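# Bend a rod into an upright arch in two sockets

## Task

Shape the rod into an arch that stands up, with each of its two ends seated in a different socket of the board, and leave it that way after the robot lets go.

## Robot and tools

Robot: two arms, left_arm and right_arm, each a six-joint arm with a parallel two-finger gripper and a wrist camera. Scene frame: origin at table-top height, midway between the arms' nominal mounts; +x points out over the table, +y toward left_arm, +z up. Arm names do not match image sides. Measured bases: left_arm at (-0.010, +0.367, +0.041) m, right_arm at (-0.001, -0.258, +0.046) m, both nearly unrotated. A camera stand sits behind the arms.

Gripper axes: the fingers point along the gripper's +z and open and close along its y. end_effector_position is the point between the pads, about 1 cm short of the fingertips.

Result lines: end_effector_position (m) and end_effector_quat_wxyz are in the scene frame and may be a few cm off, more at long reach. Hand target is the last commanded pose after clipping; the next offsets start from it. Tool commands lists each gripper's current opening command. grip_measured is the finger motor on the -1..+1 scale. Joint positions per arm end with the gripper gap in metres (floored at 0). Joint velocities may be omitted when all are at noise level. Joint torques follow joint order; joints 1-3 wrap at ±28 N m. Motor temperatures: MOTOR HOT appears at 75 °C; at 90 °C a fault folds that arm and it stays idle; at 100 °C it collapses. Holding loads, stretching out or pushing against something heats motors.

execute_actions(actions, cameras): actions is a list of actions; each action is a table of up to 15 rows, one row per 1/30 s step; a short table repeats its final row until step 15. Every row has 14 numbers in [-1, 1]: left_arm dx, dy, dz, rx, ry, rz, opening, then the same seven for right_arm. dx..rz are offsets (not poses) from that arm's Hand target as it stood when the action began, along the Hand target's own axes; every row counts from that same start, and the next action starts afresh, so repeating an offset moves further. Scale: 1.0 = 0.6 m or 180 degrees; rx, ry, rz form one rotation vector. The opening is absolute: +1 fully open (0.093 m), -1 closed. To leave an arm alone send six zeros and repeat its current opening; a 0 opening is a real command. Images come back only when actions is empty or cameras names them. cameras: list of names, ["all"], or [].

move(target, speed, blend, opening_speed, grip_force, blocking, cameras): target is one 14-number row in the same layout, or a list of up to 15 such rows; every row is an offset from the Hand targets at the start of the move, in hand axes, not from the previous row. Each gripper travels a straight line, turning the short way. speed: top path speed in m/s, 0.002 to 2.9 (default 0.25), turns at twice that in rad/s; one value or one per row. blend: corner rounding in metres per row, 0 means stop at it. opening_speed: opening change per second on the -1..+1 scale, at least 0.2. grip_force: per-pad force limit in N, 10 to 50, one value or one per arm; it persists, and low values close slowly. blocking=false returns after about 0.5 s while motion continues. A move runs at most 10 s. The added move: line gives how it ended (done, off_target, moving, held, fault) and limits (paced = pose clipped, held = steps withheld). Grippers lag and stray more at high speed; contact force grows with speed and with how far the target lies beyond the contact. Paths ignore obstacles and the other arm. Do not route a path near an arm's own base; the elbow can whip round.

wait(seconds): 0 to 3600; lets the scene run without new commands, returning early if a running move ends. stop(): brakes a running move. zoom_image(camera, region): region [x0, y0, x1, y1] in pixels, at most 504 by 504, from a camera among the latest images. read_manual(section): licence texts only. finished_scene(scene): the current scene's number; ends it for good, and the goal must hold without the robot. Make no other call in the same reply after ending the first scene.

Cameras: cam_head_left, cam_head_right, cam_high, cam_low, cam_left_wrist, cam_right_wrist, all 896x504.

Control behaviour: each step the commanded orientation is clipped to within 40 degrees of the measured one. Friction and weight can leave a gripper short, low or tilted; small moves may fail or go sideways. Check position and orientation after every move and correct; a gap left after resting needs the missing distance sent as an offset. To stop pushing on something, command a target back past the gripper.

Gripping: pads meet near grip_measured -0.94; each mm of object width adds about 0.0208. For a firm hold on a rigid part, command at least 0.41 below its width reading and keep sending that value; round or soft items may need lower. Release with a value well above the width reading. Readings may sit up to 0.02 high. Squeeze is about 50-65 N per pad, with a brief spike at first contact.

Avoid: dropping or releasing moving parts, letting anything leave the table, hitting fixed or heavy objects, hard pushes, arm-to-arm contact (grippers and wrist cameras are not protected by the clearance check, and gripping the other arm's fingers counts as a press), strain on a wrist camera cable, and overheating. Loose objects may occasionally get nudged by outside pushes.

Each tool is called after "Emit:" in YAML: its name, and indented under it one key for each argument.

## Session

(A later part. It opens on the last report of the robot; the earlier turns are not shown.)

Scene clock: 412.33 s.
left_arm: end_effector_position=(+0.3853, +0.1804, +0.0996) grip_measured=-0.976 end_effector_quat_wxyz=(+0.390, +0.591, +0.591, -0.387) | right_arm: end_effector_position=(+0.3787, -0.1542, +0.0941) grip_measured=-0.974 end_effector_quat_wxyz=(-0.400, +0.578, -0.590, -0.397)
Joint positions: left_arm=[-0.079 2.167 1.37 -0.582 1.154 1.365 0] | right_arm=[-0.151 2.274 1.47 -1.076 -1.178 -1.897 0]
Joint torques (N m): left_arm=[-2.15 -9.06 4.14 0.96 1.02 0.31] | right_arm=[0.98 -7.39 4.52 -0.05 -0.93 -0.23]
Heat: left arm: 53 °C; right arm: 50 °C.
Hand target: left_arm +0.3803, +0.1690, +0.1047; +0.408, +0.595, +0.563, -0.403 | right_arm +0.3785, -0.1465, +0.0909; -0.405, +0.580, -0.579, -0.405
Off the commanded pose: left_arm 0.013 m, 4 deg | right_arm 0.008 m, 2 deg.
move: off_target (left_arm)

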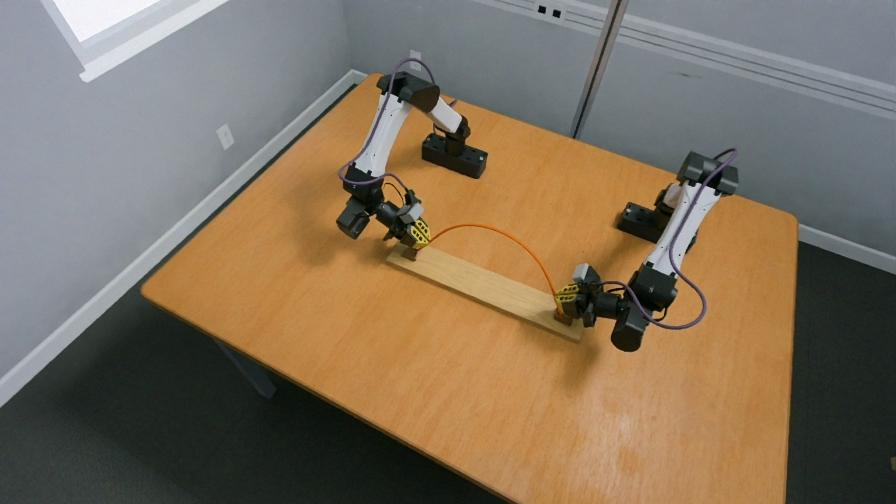

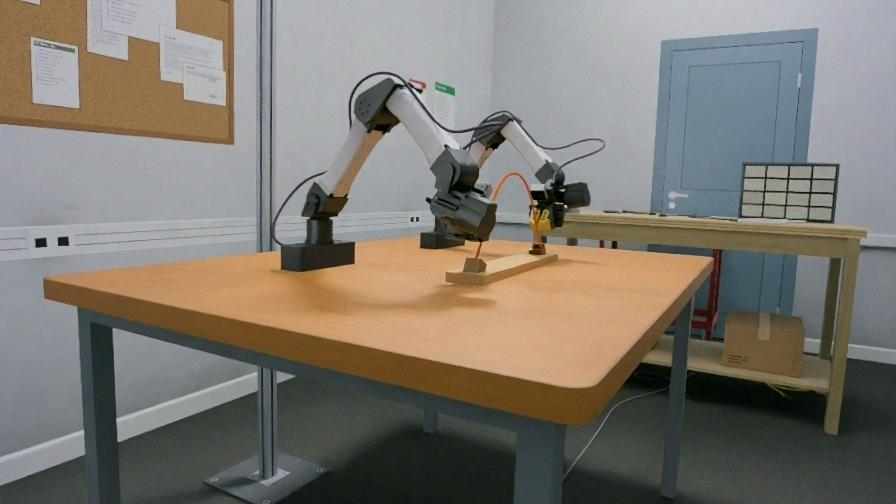

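Emit:
move:
  target: [0.0182,-0.005,-0.0013,0,0,0,-1, 0.0091,0,-0.0006,0,0,0,-1]
  speed: 0.04
  cameras: ["all"]

Emit:
zoom_image:
  camera: "cam_high"
  region: [548, 296, 584, 330]

Emit:
zoom_image:
  camera: "cam_low"
  region: [455, 235, 560, 290]

Emit:
zoom_image:
  camera: "cam_head_left"
  region: [410, 240, 600, 300]

Emit:
zoom_image:
  camera: "cam_head_right"
  region: [410, 240, 620, 300]

Scene clock: 421.30 s.
left_arm: end_effector_position=(+0.3837, +0.1816, +0.0986) grip_measured=-0.976 end_effector_quat_wxyz=(+0.403, +0.591, +0.578, -0.392) | right_arm: end_effector_position=(+0.3787, -0.1542, +0.0934) grip_measured=-0.974 end_effector_quat_wxyz=(-0.407, +0.573, -0.587, -0.402)
Joint positions: left_arm=[-0.071 2.175 1.354 -0.562 1.188 1.392 0] | right_arm=[-0.154 2.285 1.47 -1.081 -1.197 -1.913 0]
Joint torques (N m): left_arm=[-1.89 -8.32 3.85 0.85 0.76 0.28] | right_arm=[0.79 -7.08 4.67 -0.03 -0.72 -0.22]
Heat: left arm: 53 °C; right arm: 50 °C.
Hand target: left_arm +0.3777, +0.1736, +0.0946; +0.408, +0.595, +0.563, -0.403 | right_arm +0.3784, -0.1487, +0.0858; -0.405, +0.580, -0.579, -0.405
Off the commanded pose: left_arm 0.011 m, 2 deg | right_arm 0.009 m, 1 deg.
move: off_target (left_arm)

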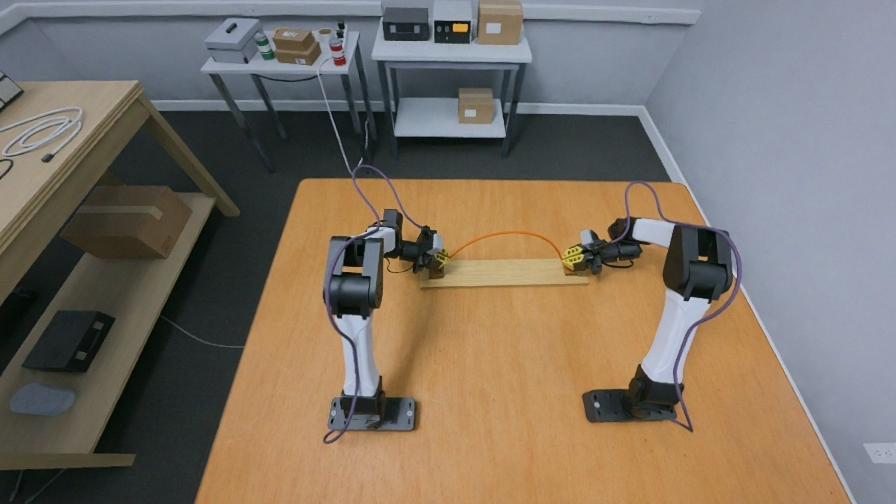

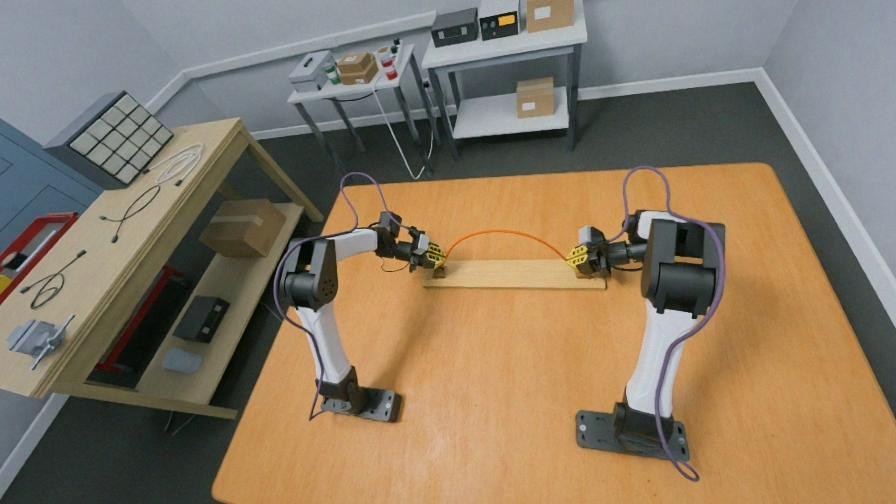

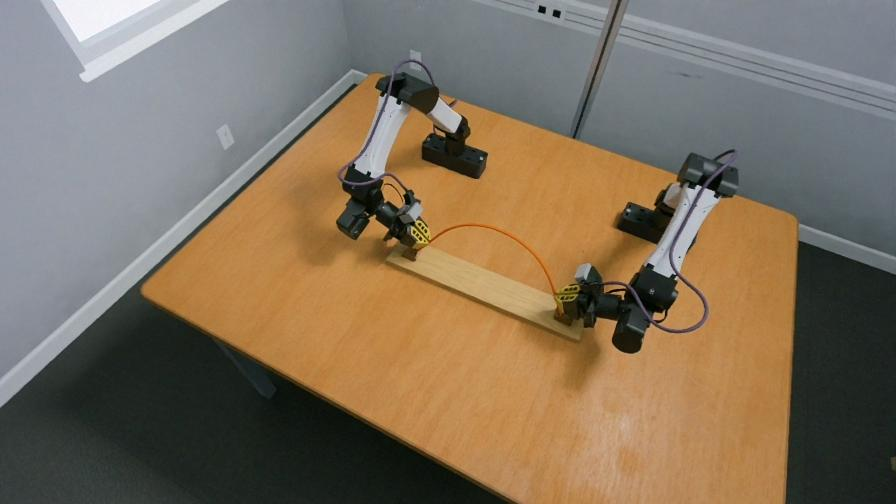

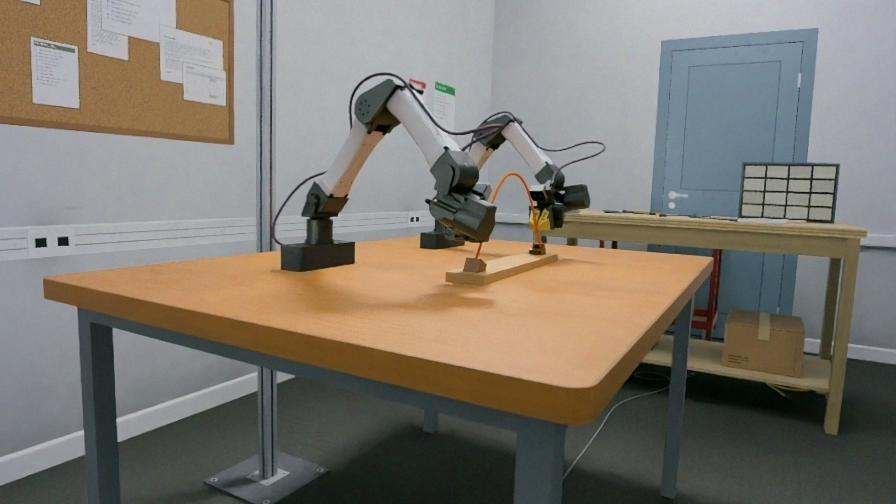

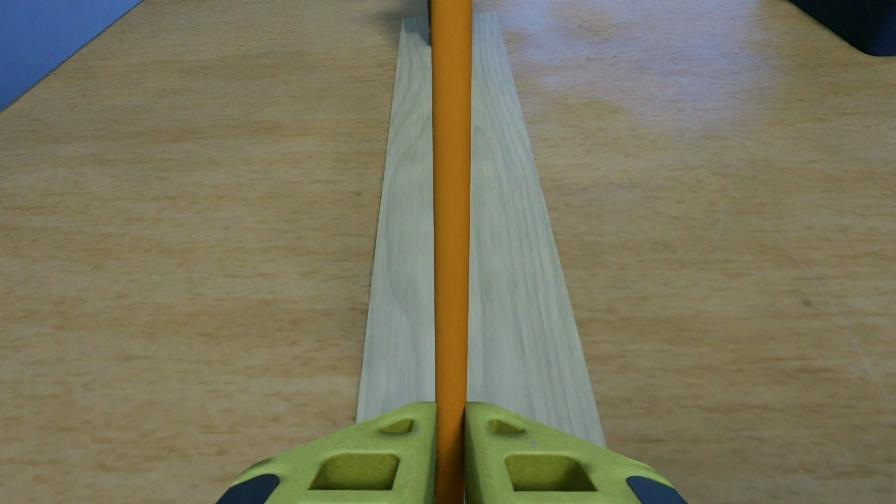

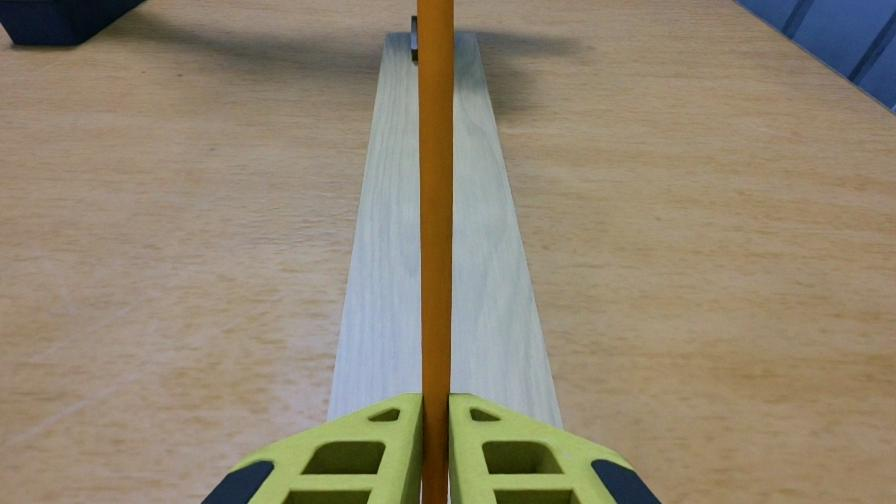

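Scaled by 14.000 from the camera's image (finer frame: 1280x720).

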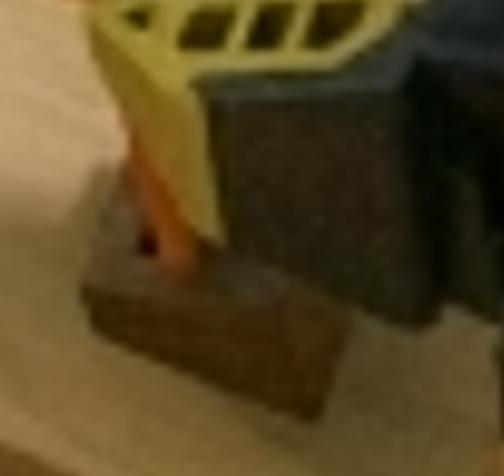

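Scaled by 4.800 from the camera's image (finer frame: 1280x720).

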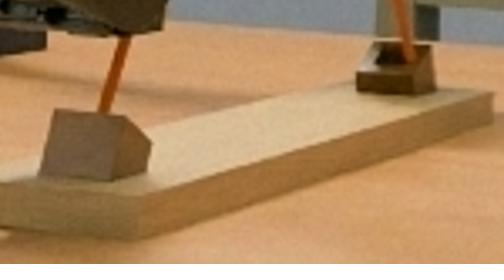

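Scaled by 2.653 from the camera's image (finer frame: 1280x720).

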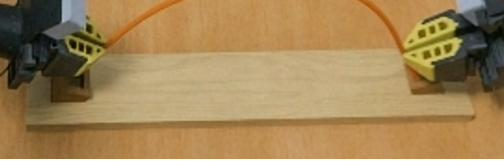

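Scaled by 2.400 from the camera's image (finer frame: 1280x720).

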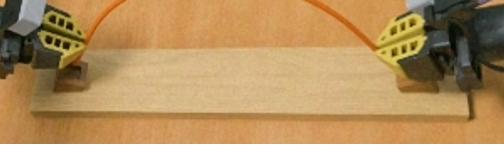

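Emit:
zoom_image:
  camera: "cam_high"
  region: [398, 236, 430, 264]

Emit:
zoom_image:
  camera: "cam_high"
  region: [540, 270, 600, 330]

Scaled by 15.750 from the camera's image (finer frame: 1280x720).

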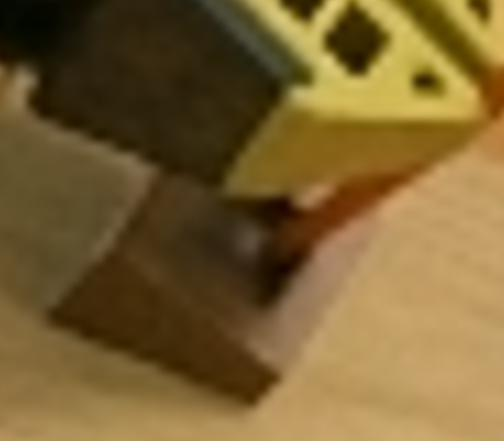

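Scaled by 8.400 from the camera's image (finer frame: 1280x720).

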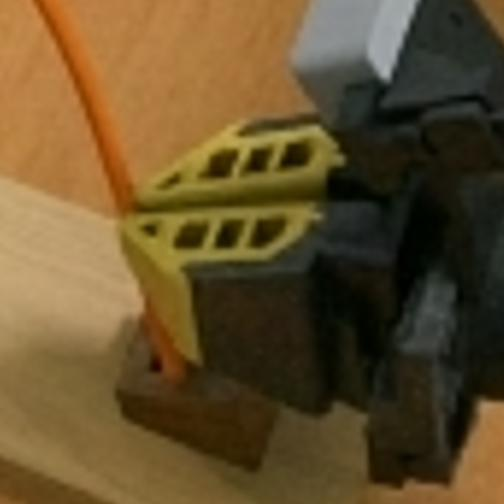

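Emit:
move:
  target: [0.0128,-0.0037,-0.006,0,0,0,-1, 0.0082,0,-0.0077,0,0,0,-1]
  speed: 0.04
  cameras: ["cam_high","cam_low"]

Emit:
zoom_image:
  camera: "cam_high"
  region: [398, 236, 430, 264]

Emit:
zoom_image:
  camera: "cam_high"
  region: [548, 296, 584, 330]

Emit:
zoom_image:
  camera: "cam_low"
  region: [455, 235, 560, 290]

Scene clock: 444.33 s.
left_arm: end_effector_position=(+0.3829, +0.1835, +0.0983) grip_measured=-0.976 end_effector_quat_wxyz=(+0.415, +0.592, +0.566, -0.396) | right_arm: end_effector_position=(+0.3780, -0.1561, +0.0939) grip_measured=-0.974 end_effector_quat_wxyz=(-0.415, +0.569, -0.582, -0.408)
Joint positions: left_arm=[-0.062 2.184 1.351 -0.562 1.216 1.429 0] | right_arm=[-0.163 2.301 1.479 -1.114 -1.217 -1.955 0]
Joint torques (N m): left_arm=[-1.29 -8.05 3.74 0.62 0.51 0.32] | right_arm=[0.21 -6.91 5.18 -0.12 -0.46 -0.23]
Heat: left arm: 52 °C; right arm: 49 °C.
Hand target: left_arm +0.3759, +0.1798, +0.0885; +0.408, +0.595, +0.563, -0.403 | right_arm +0.3784, -0.1547, +0.0827; -0.405, +0.580, -0.579, -0.405
Off the commanded pose: left_arm 0.013 m, 1 deg | right_arm 0.011 m, 2 deg.
move: off_target (left_arm, right_arm)

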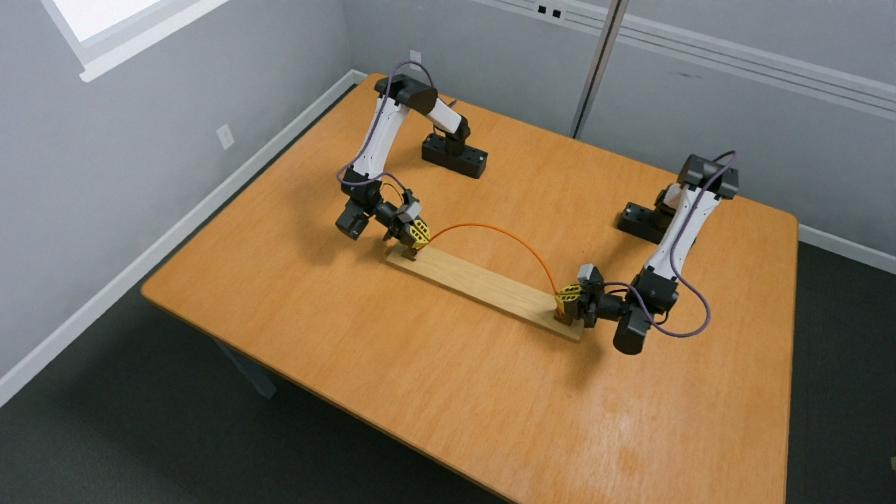

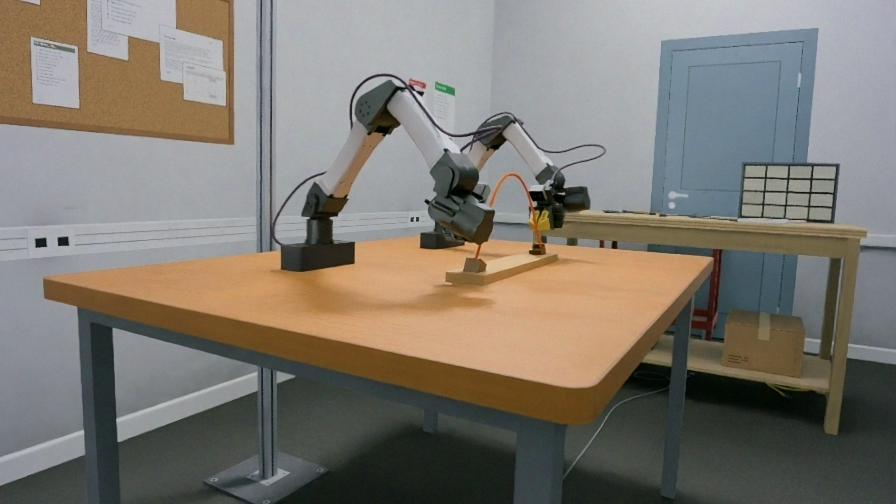

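Scaled by 15.750 from the camera's image (finer frame: 1280x720).

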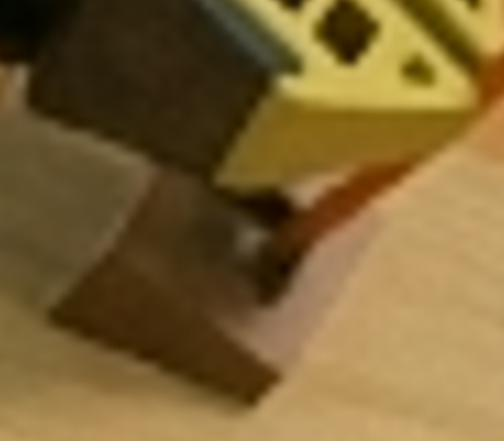

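Scaled by 14.000 from the camera's image (finer frame: 1280x720).

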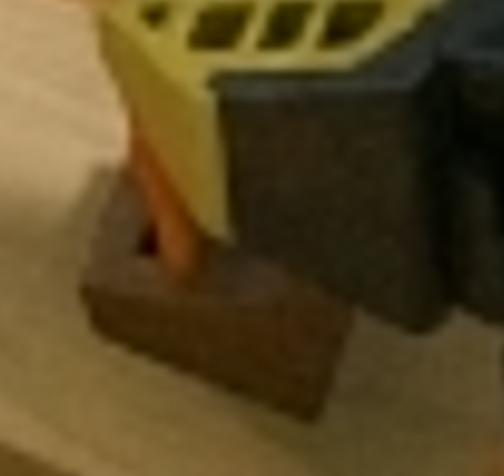

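Scaled by 4.800 from the camera's image (finer frame: 1280x720).

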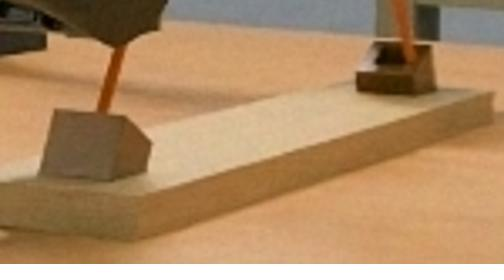

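Emit:
move:
  target:
    - [-0.0253,0.0007,0.0013,0,0,0,-1, 0,0,0,0,0,0,-1]
    - [-0.0257,-0.0093,0.0015,0,0,0,-1, 0,0,0,0,0,0,-1]
  speed: 0.05
  cameras: ["cam_high","cam_low"]

Emit:
zoom_image:
  camera: "cam_high"
  region: [398, 236, 430, 264]

Emit:
zoom_image:
  camera: "cam_high"
  region: [548, 296, 584, 330]

Emit:
zoom_image:
  camera: "cam_low"
  region: [455, 235, 560, 290]

Scene clock: 457.03 s.
left_arm: end_effector_position=(+0.3743, +0.1849, +0.0891) grip_measured=-0.976 end_effector_quat_wxyz=(+0.399, +0.587, +0.580, -0.400) | right_arm: end_effector_position=(+0.3779, -0.1561, +0.0939) grip_measured=-0.974 end_effector_quat_wxyz=(-0.415, +0.569, -0.582, -0.408)
Joint positions: left_arm=[-0.063 2.18 1.316 -0.56 1.197 1.418 0] | right_arm=[-0.163 2.301 1.479 -1.115 -1.217 -1.957 0]
Joint torques (N m): left_arm=[-2.81 -11.9 3.99 0.71 0.67 0.02] | right_arm=[0.18 -6.86 5.23 -0.1 -0.46 -0.18]
Heat: left arm: 51 °C; right arm: 48 °C.
Hand target: left_arm +0.3697, +0.1739, +0.1026; +0.408, +0.595, +0.563, -0.403 | right_arm +0.3784, -0.1547, +0.0827; -0.405, +0.580, -0.579, -0.405
Off the commanded pose: left_arm 0.018 m, 2 deg | right_arm 0.011 m, 2 deg.
move: off_target (left_arm)

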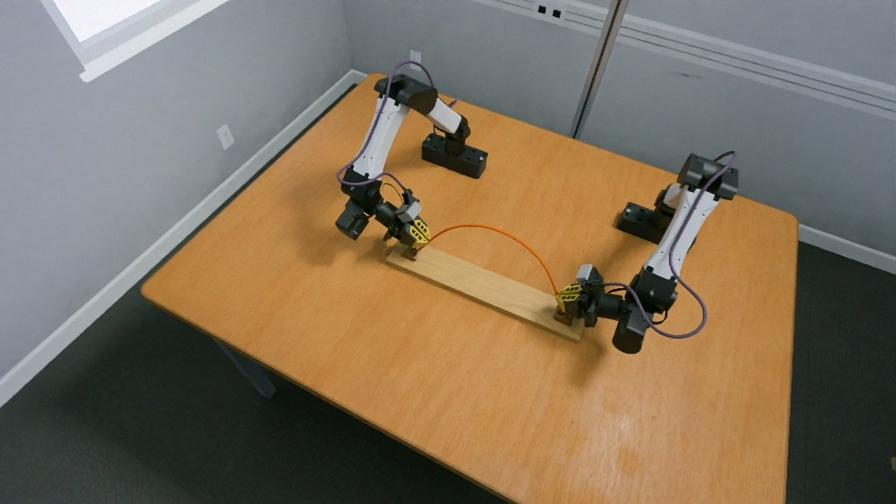

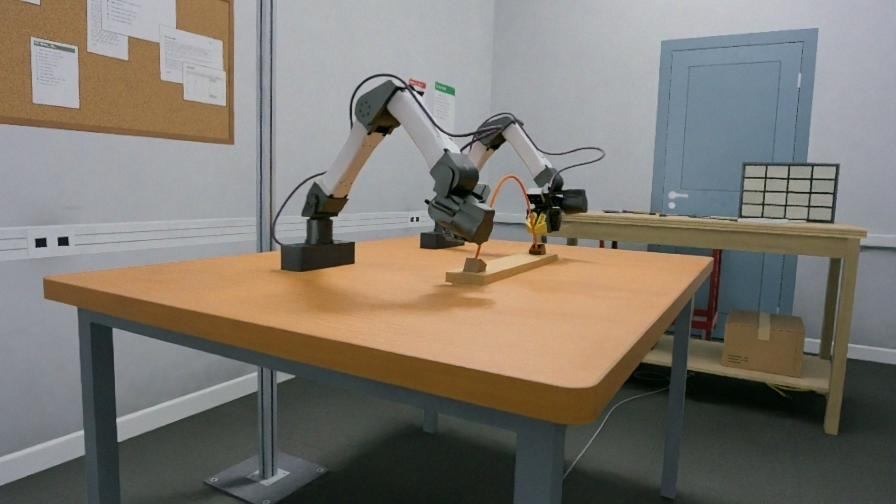

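Scaled by 15.750 from the camera's image (finer frame: 1280x720).

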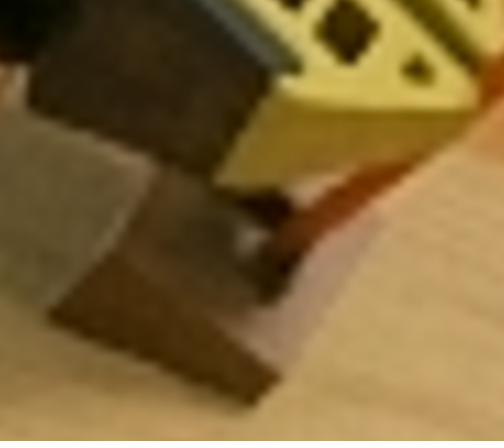

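Scaled by 14.000 from the camera's image (finer frame: 1280x720).

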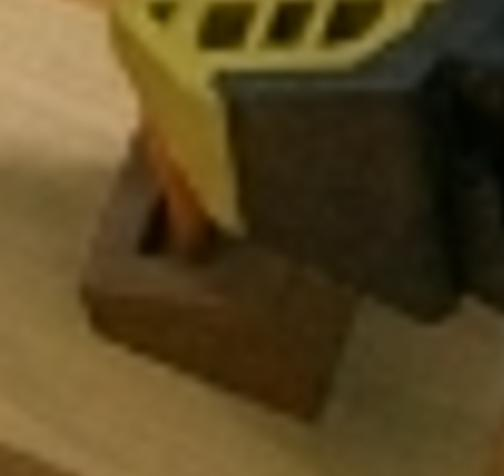

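Scaled by 4.800 from the camera's image (finer frame: 1280x720).

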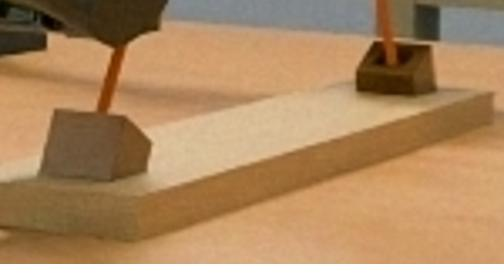

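Emit:
move:
  target: [0.0372,0.004,-0.0043,0,0,0,-1, 0.0117,0,-0.0028,0,0,0,-1]
  speed: 0.05
  cameras: ["cam_high","cam_low"]

Emit:
zoom_image:
  camera: "cam_high"
  region: [398, 236, 430, 264]

Emit:
zoom_image:
  camera: "cam_high"
  region: [548, 296, 584, 330]

Emit:
zoom_image:
  camera: "cam_low"
  region: [455, 235, 560, 290]

Scene clock: 466.20 s.
left_arm: end_effector_position=(+0.3738, +0.1863, +0.0885) grip_measured=-0.976 end_effector_quat_wxyz=(+0.410, +0.588, +0.568, -0.404) | right_arm: end_effector_position=(+0.3784, -0.1570, +0.0936) grip_measured=-0.974 end_effector_quat_wxyz=(-0.420, +0.563, -0.579, -0.413)
Joint positions: left_arm=[-0.055 2.193 1.316 -0.563 1.224 1.455 0] | right_arm=[-0.168 2.318 1.489 -1.138 -1.234 -1.983 0]
Joint torques (N m): left_arm=[-1.03 -7.88 5.33 0.53 0.46 0.31] | right_arm=[-0.28 -6.57 4.96 -0.04 -0.24 -0.18]
Heat: left arm: 54 °C; right arm: 48 °C.
Hand target: left_arm +0.3730, +0.1838, +0.0824; +0.408, +0.595, +0.563, -0.403 | right_arm +0.3784, -0.1587, +0.0767; -0.405, +0.580, -0.579, -0.405
Off the commanded pose: left_arm 0.006 m, 1 deg | right_arm 0.017 m, 3 deg.
move: off_target (right_arm)

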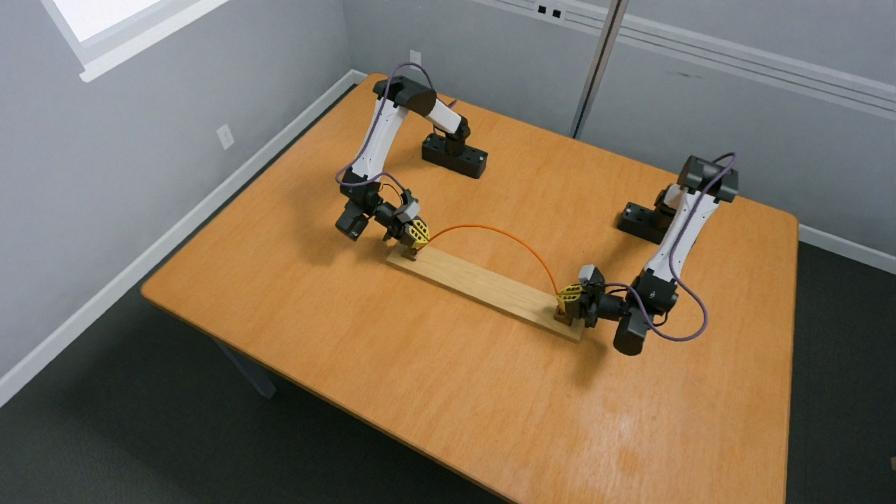

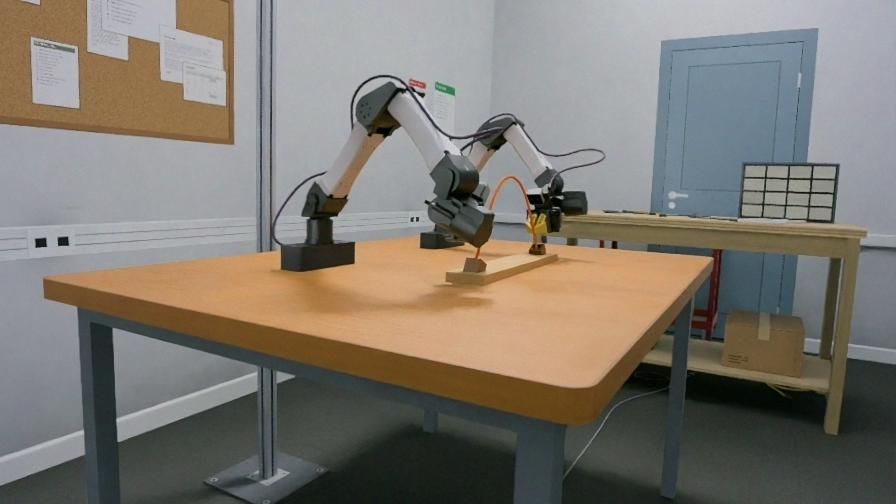

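Scaled by 15.750 from the camera's image (finer frame: 1280x720).

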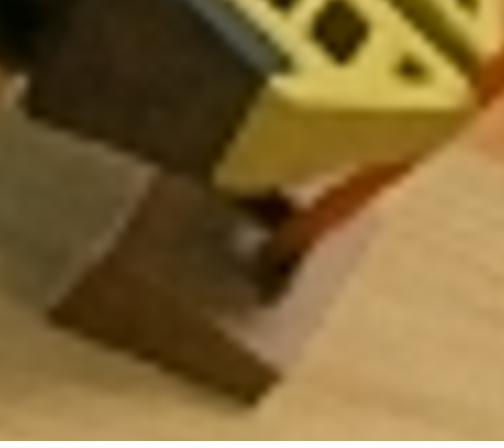

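Scaled by 14.000 from the camera's image (finer frame: 1280x720).

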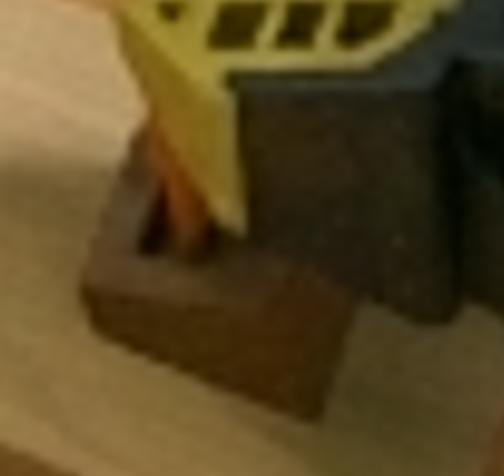

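Scaled by 4.800 from the camera's image (finer frame: 1280x720).

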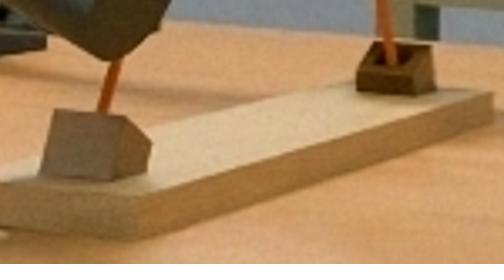

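Emit:
move:
  target: [-0.0072,0.0017,-0.007,0,0,0,-1, -0.0268,0,-0.0068,0,0,0,-1]
  speed: 0.05
  cameras: []

Emit:
move:
  target: [0,0,0,0,0,0,0, 0,0,0,0,0,0,0]
  speed: 0.05
  opening_speed: 0.7
  cameras: ["all"]

Scene clock: 476.50 s.
left_arm: end_effector_position=(+0.3718, +0.1877, +0.0888) grip_measured=-0.976 end_effector_quat_wxyz=(+0.411, +0.589, +0.566, -0.405) | right_arm: end_effector_position=(+0.3777, -0.1572, +0.0947) grip_measured=-0.974 end_effector_quat_wxyz=(-0.416, +0.562, -0.581, -0.416)
Joint positions: left_arm=[-0.051 2.193 1.316 -0.583 1.228 1.479 0] | right_arm=[-0.168 2.318 1.496 -1.155 -1.229 -1.983 0]
Joint torques (N m): left_arm=[-0.8 -8.42 6.64 0.32 0.44 0.25] | right_arm=[0.12 -9.43 5.23 -0.23 -0.32 -0.07]
Heat: left arm: 54 °C; right arm: 47 °C.
Hand target: left_arm +0.3739, +0.1862, +0.0880; +0.408, +0.595, +0.563, -0.403 | right_arm +0.3784, -0.1570, +0.0932; -0.405, +0.580, -0.579, -0.405
Off the commanded pose: left_arm 0.003 m, 1 deg | right_arm 0.002 m, 3 deg.
move: off_target (right_arm)

Scene clock: 478.17 s.
left_arm: end_effector_position=(+0.3690, +0.1884, +0.0847) grip_measured=-0.002 end_effector_quat_wxyz=(+0.401, +0.586, +0.573, -0.409) | right_arm: end_effector_position=(+0.3747, -0.1593, +0.0886) grip_measured=-0.002 end_effector_quat_wxyz=(-0.400, +0.574, -0.586, -0.410)
Joint positions: left_arm=[-0.051 2.2 1.316 -0.602 1.219 1.48 0.045] | right_arm=[-0.168 2.318 1.496 -1.155 -1.186 -1.983 0.045]
Joint torques (N m): left_arm=[-0.79 -8.9 6.67 0.44 0.53 0.27] | right_arm=[0.17 -9.47 5.19 -0.26 -0.74 -0.08]
Motor temperatures (°C): left_arm=[30 55 41 30 30 29 32] | right_arm=[28 47 40 31 32 31 31]
Heat: left arm: 55 °C; right arm: 47 °C.
Hand target: left_arm +0.3739, +0.1862, +0.0880; +0.408, +0.595, +0.563, -0.403 | right_arm +0.3784, -0.1570, +0.0932; -0.405, +0.580, -0.579, -0.405
Off the commanded pose: left_arm 0.006 m, 2 deg | right_arm 0.006 m, 1 deg.
move: done

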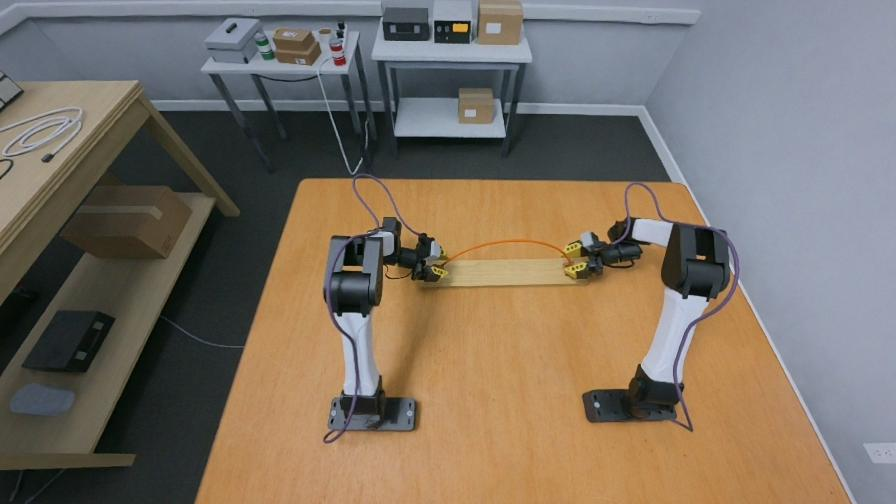

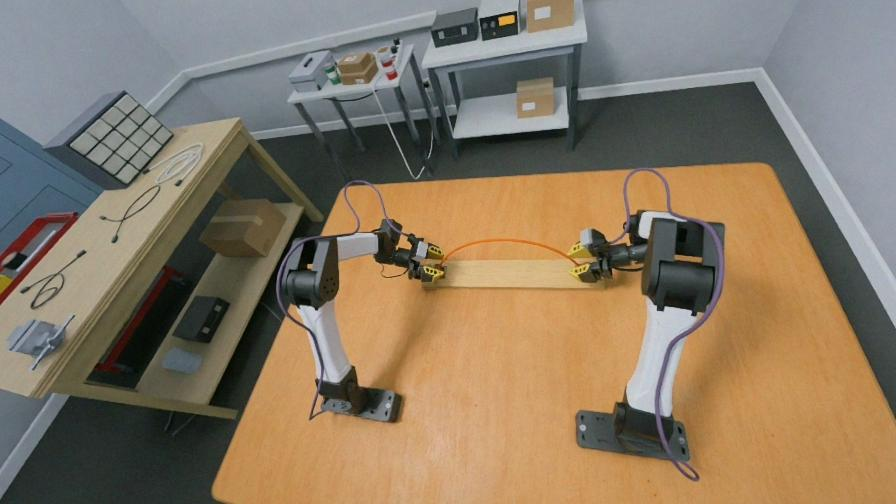

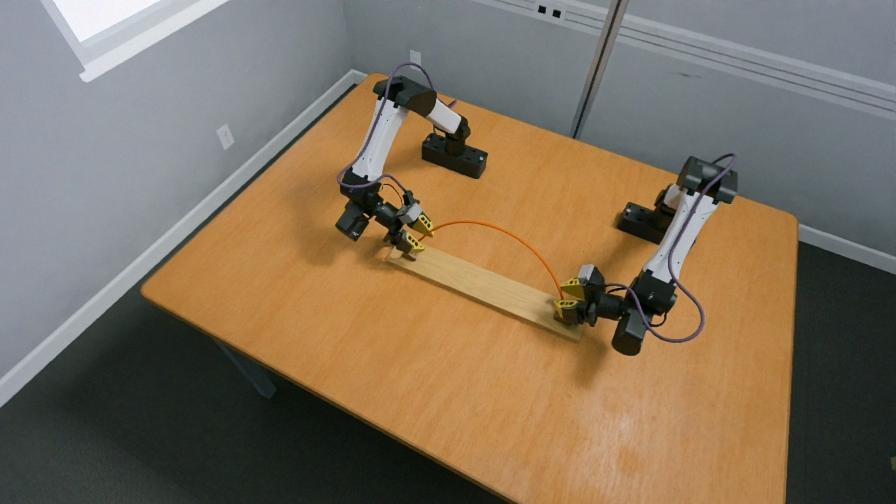

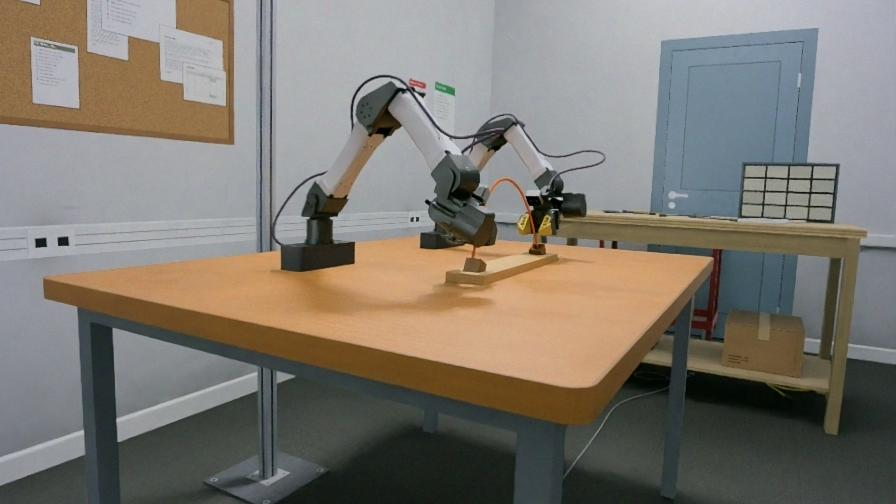

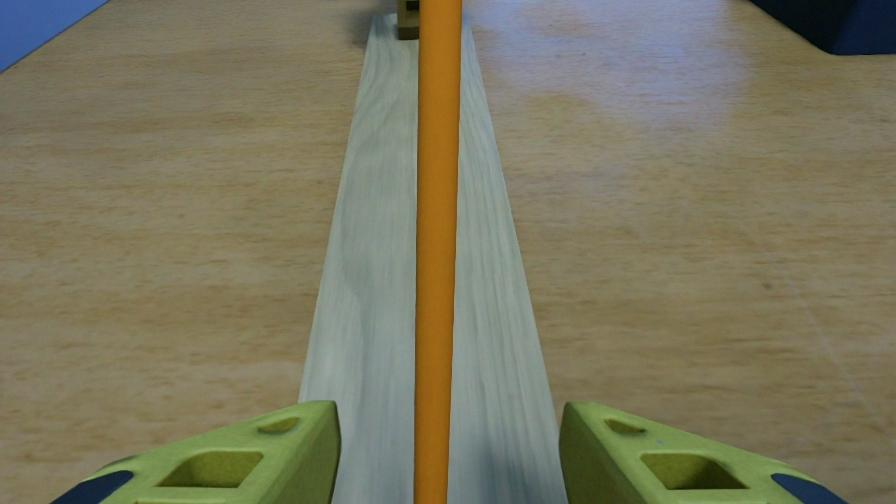

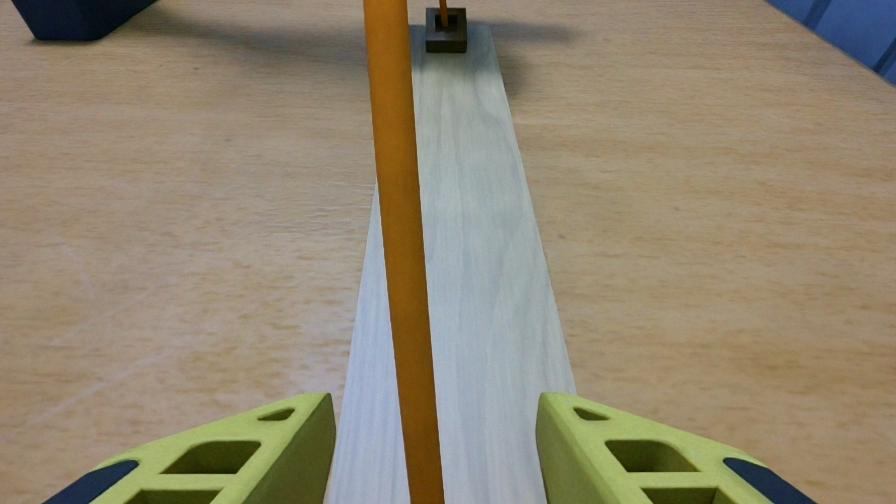

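Emit:
move:
  target: [0,0,-0.15,0,0,0,0, 0,0,-0.15,0,0,0,0]
  speed: 0.15
  cameras: ["all"]

Emit:
zoom_image:
  camera: "cam_low"
  region: [430, 140, 600, 300]

Emit:
zoom_image:
  camera: "cam_high"
  region: [370, 180, 620, 350]

Scene clock: 487.47 s.
left_arm: end_effector_position=(+0.3706, +0.2712, +0.1140) grip_measured=-0.002 end_effector_quat_wxyz=(+0.401, +0.585, +0.577, -0.407) | right_arm: end_effector_position=(+0.3730, -0.2396, +0.1060) grip_measured=-0.002 end_effector_quat_wxyz=(+0.382, -0.542, +0.643, +0.382)
Joint positions: left_arm=[0.163 2.291 1.588 -1.306 1.176 2.041 0.045] | right_arm=[-0.367 2.31 1.598 -1.387 -1.068 -2.073 0.045]
Joint torques (N m): left_arm=[-0.66 -9.31 7.04 -0.55 0.47 0.29] | right_arm=[-0.4 -11.75 6.45 -0.7 -0.65 -0.19]
Motor temperatures (°C): left_arm=[30 55 42 30 30 29 32] | right_arm=[28 49 40 31 32 31 31]
Heat: left arm: 55 °C; right arm: 49 °C.
Hand target: left_arm +0.3758, +0.2708, +0.1188; +0.408, +0.595, +0.563, -0.403 | right_arm +0.3784, -0.2416, +0.1241; +0.405, -0.580, +0.579, +0.405
Off the commanded pose: left_arm 0.007 m, 2 deg | right_arm 0.019 m, 9 deg.
joint sent to its limit (left arm) — joint 6 (wrist roll), upper limit. The joint targets still meet the commanded pose.
joint sent to its limit (right arm) — joint 6 (wrist roll), lower limit. The joint targets are off in orientation, not in position.
move: off_target (right_arm)

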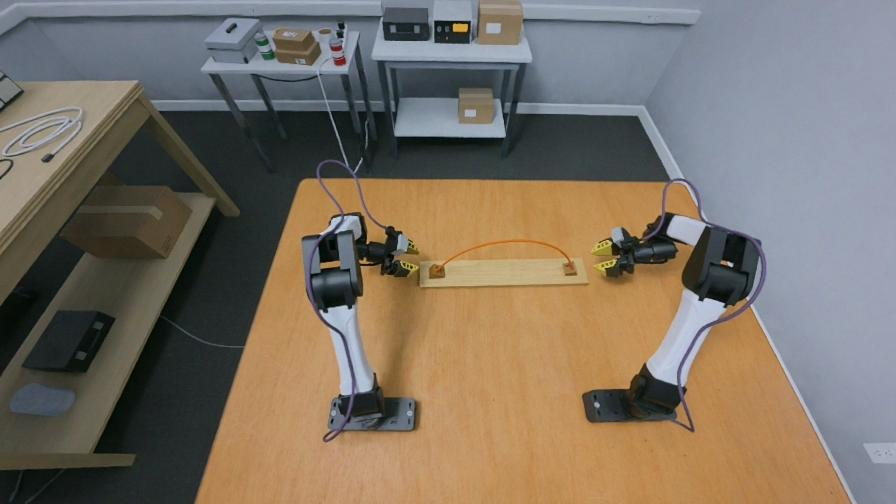

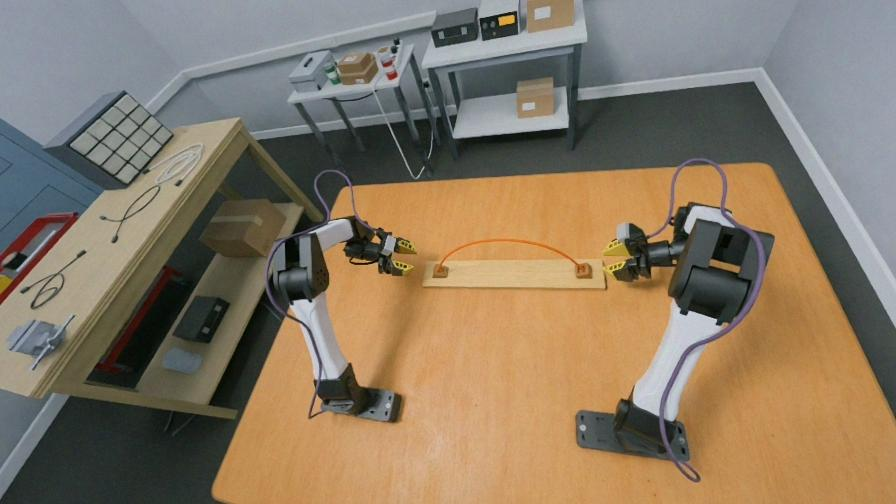

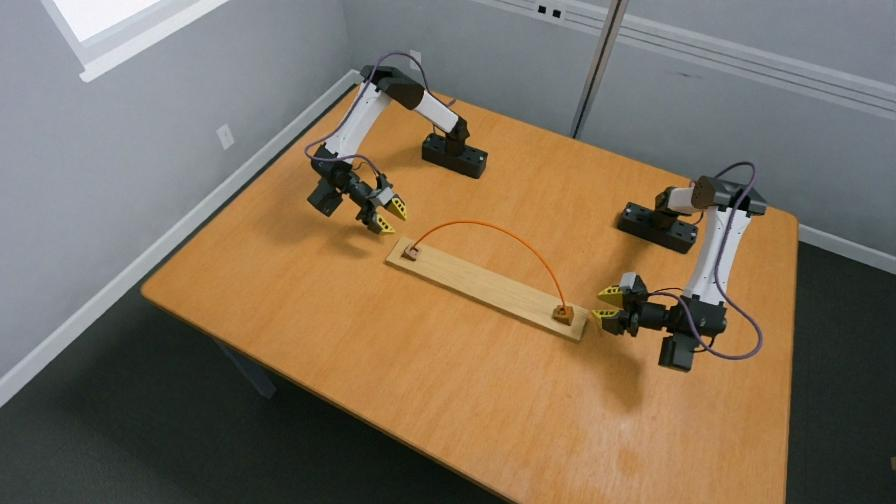

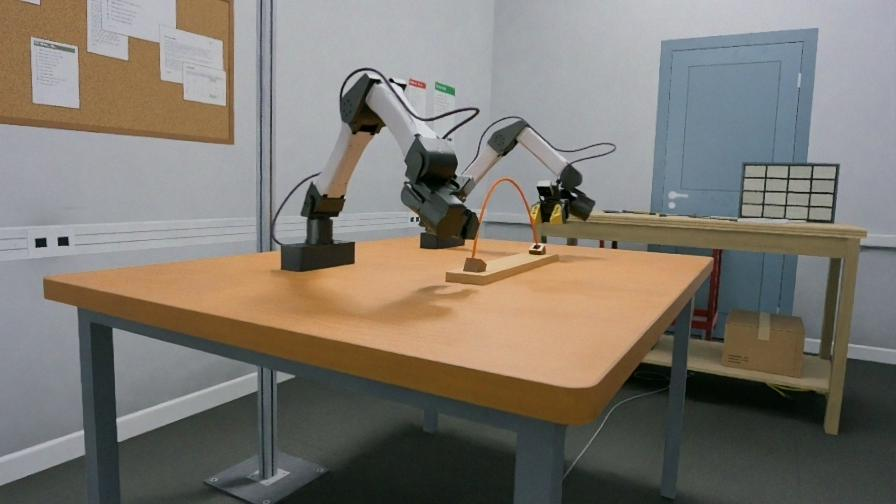

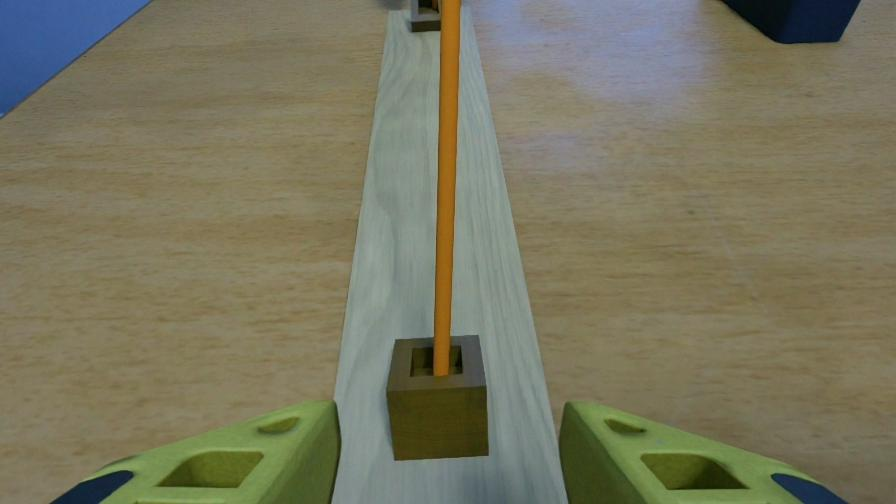

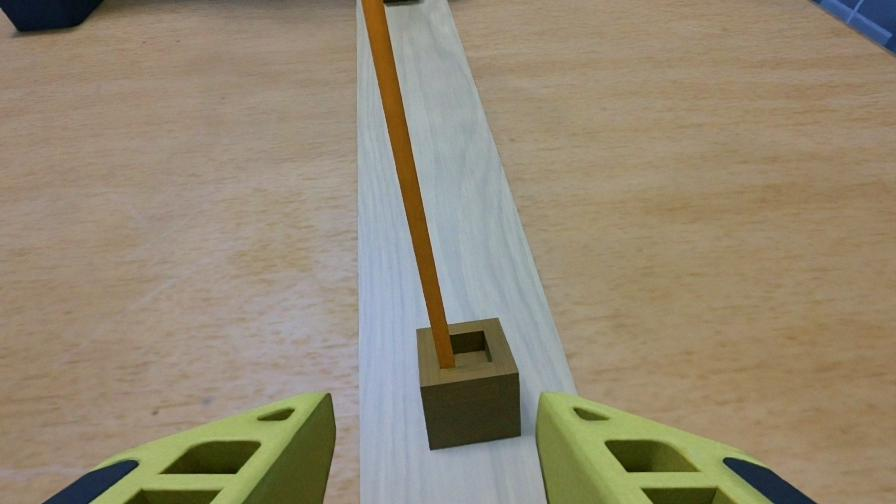

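Scaled by 2.965 from the camera's image (finer frame: 1280x720).

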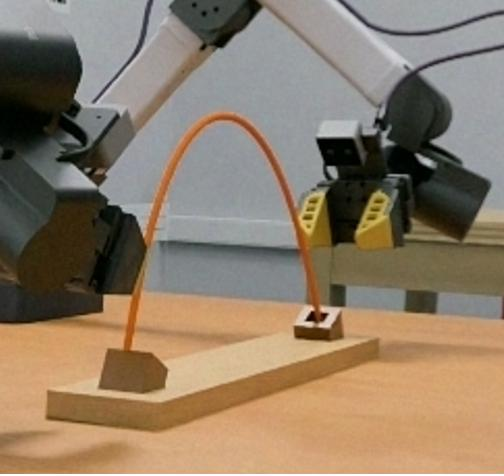

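Scaled by 2.016 from the camera's image (finer frame: 1280x720).

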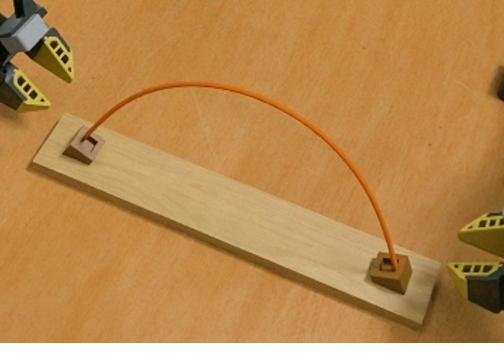

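Emit:
finished_scene:
  scene: 1

The scene is finished: the task was done.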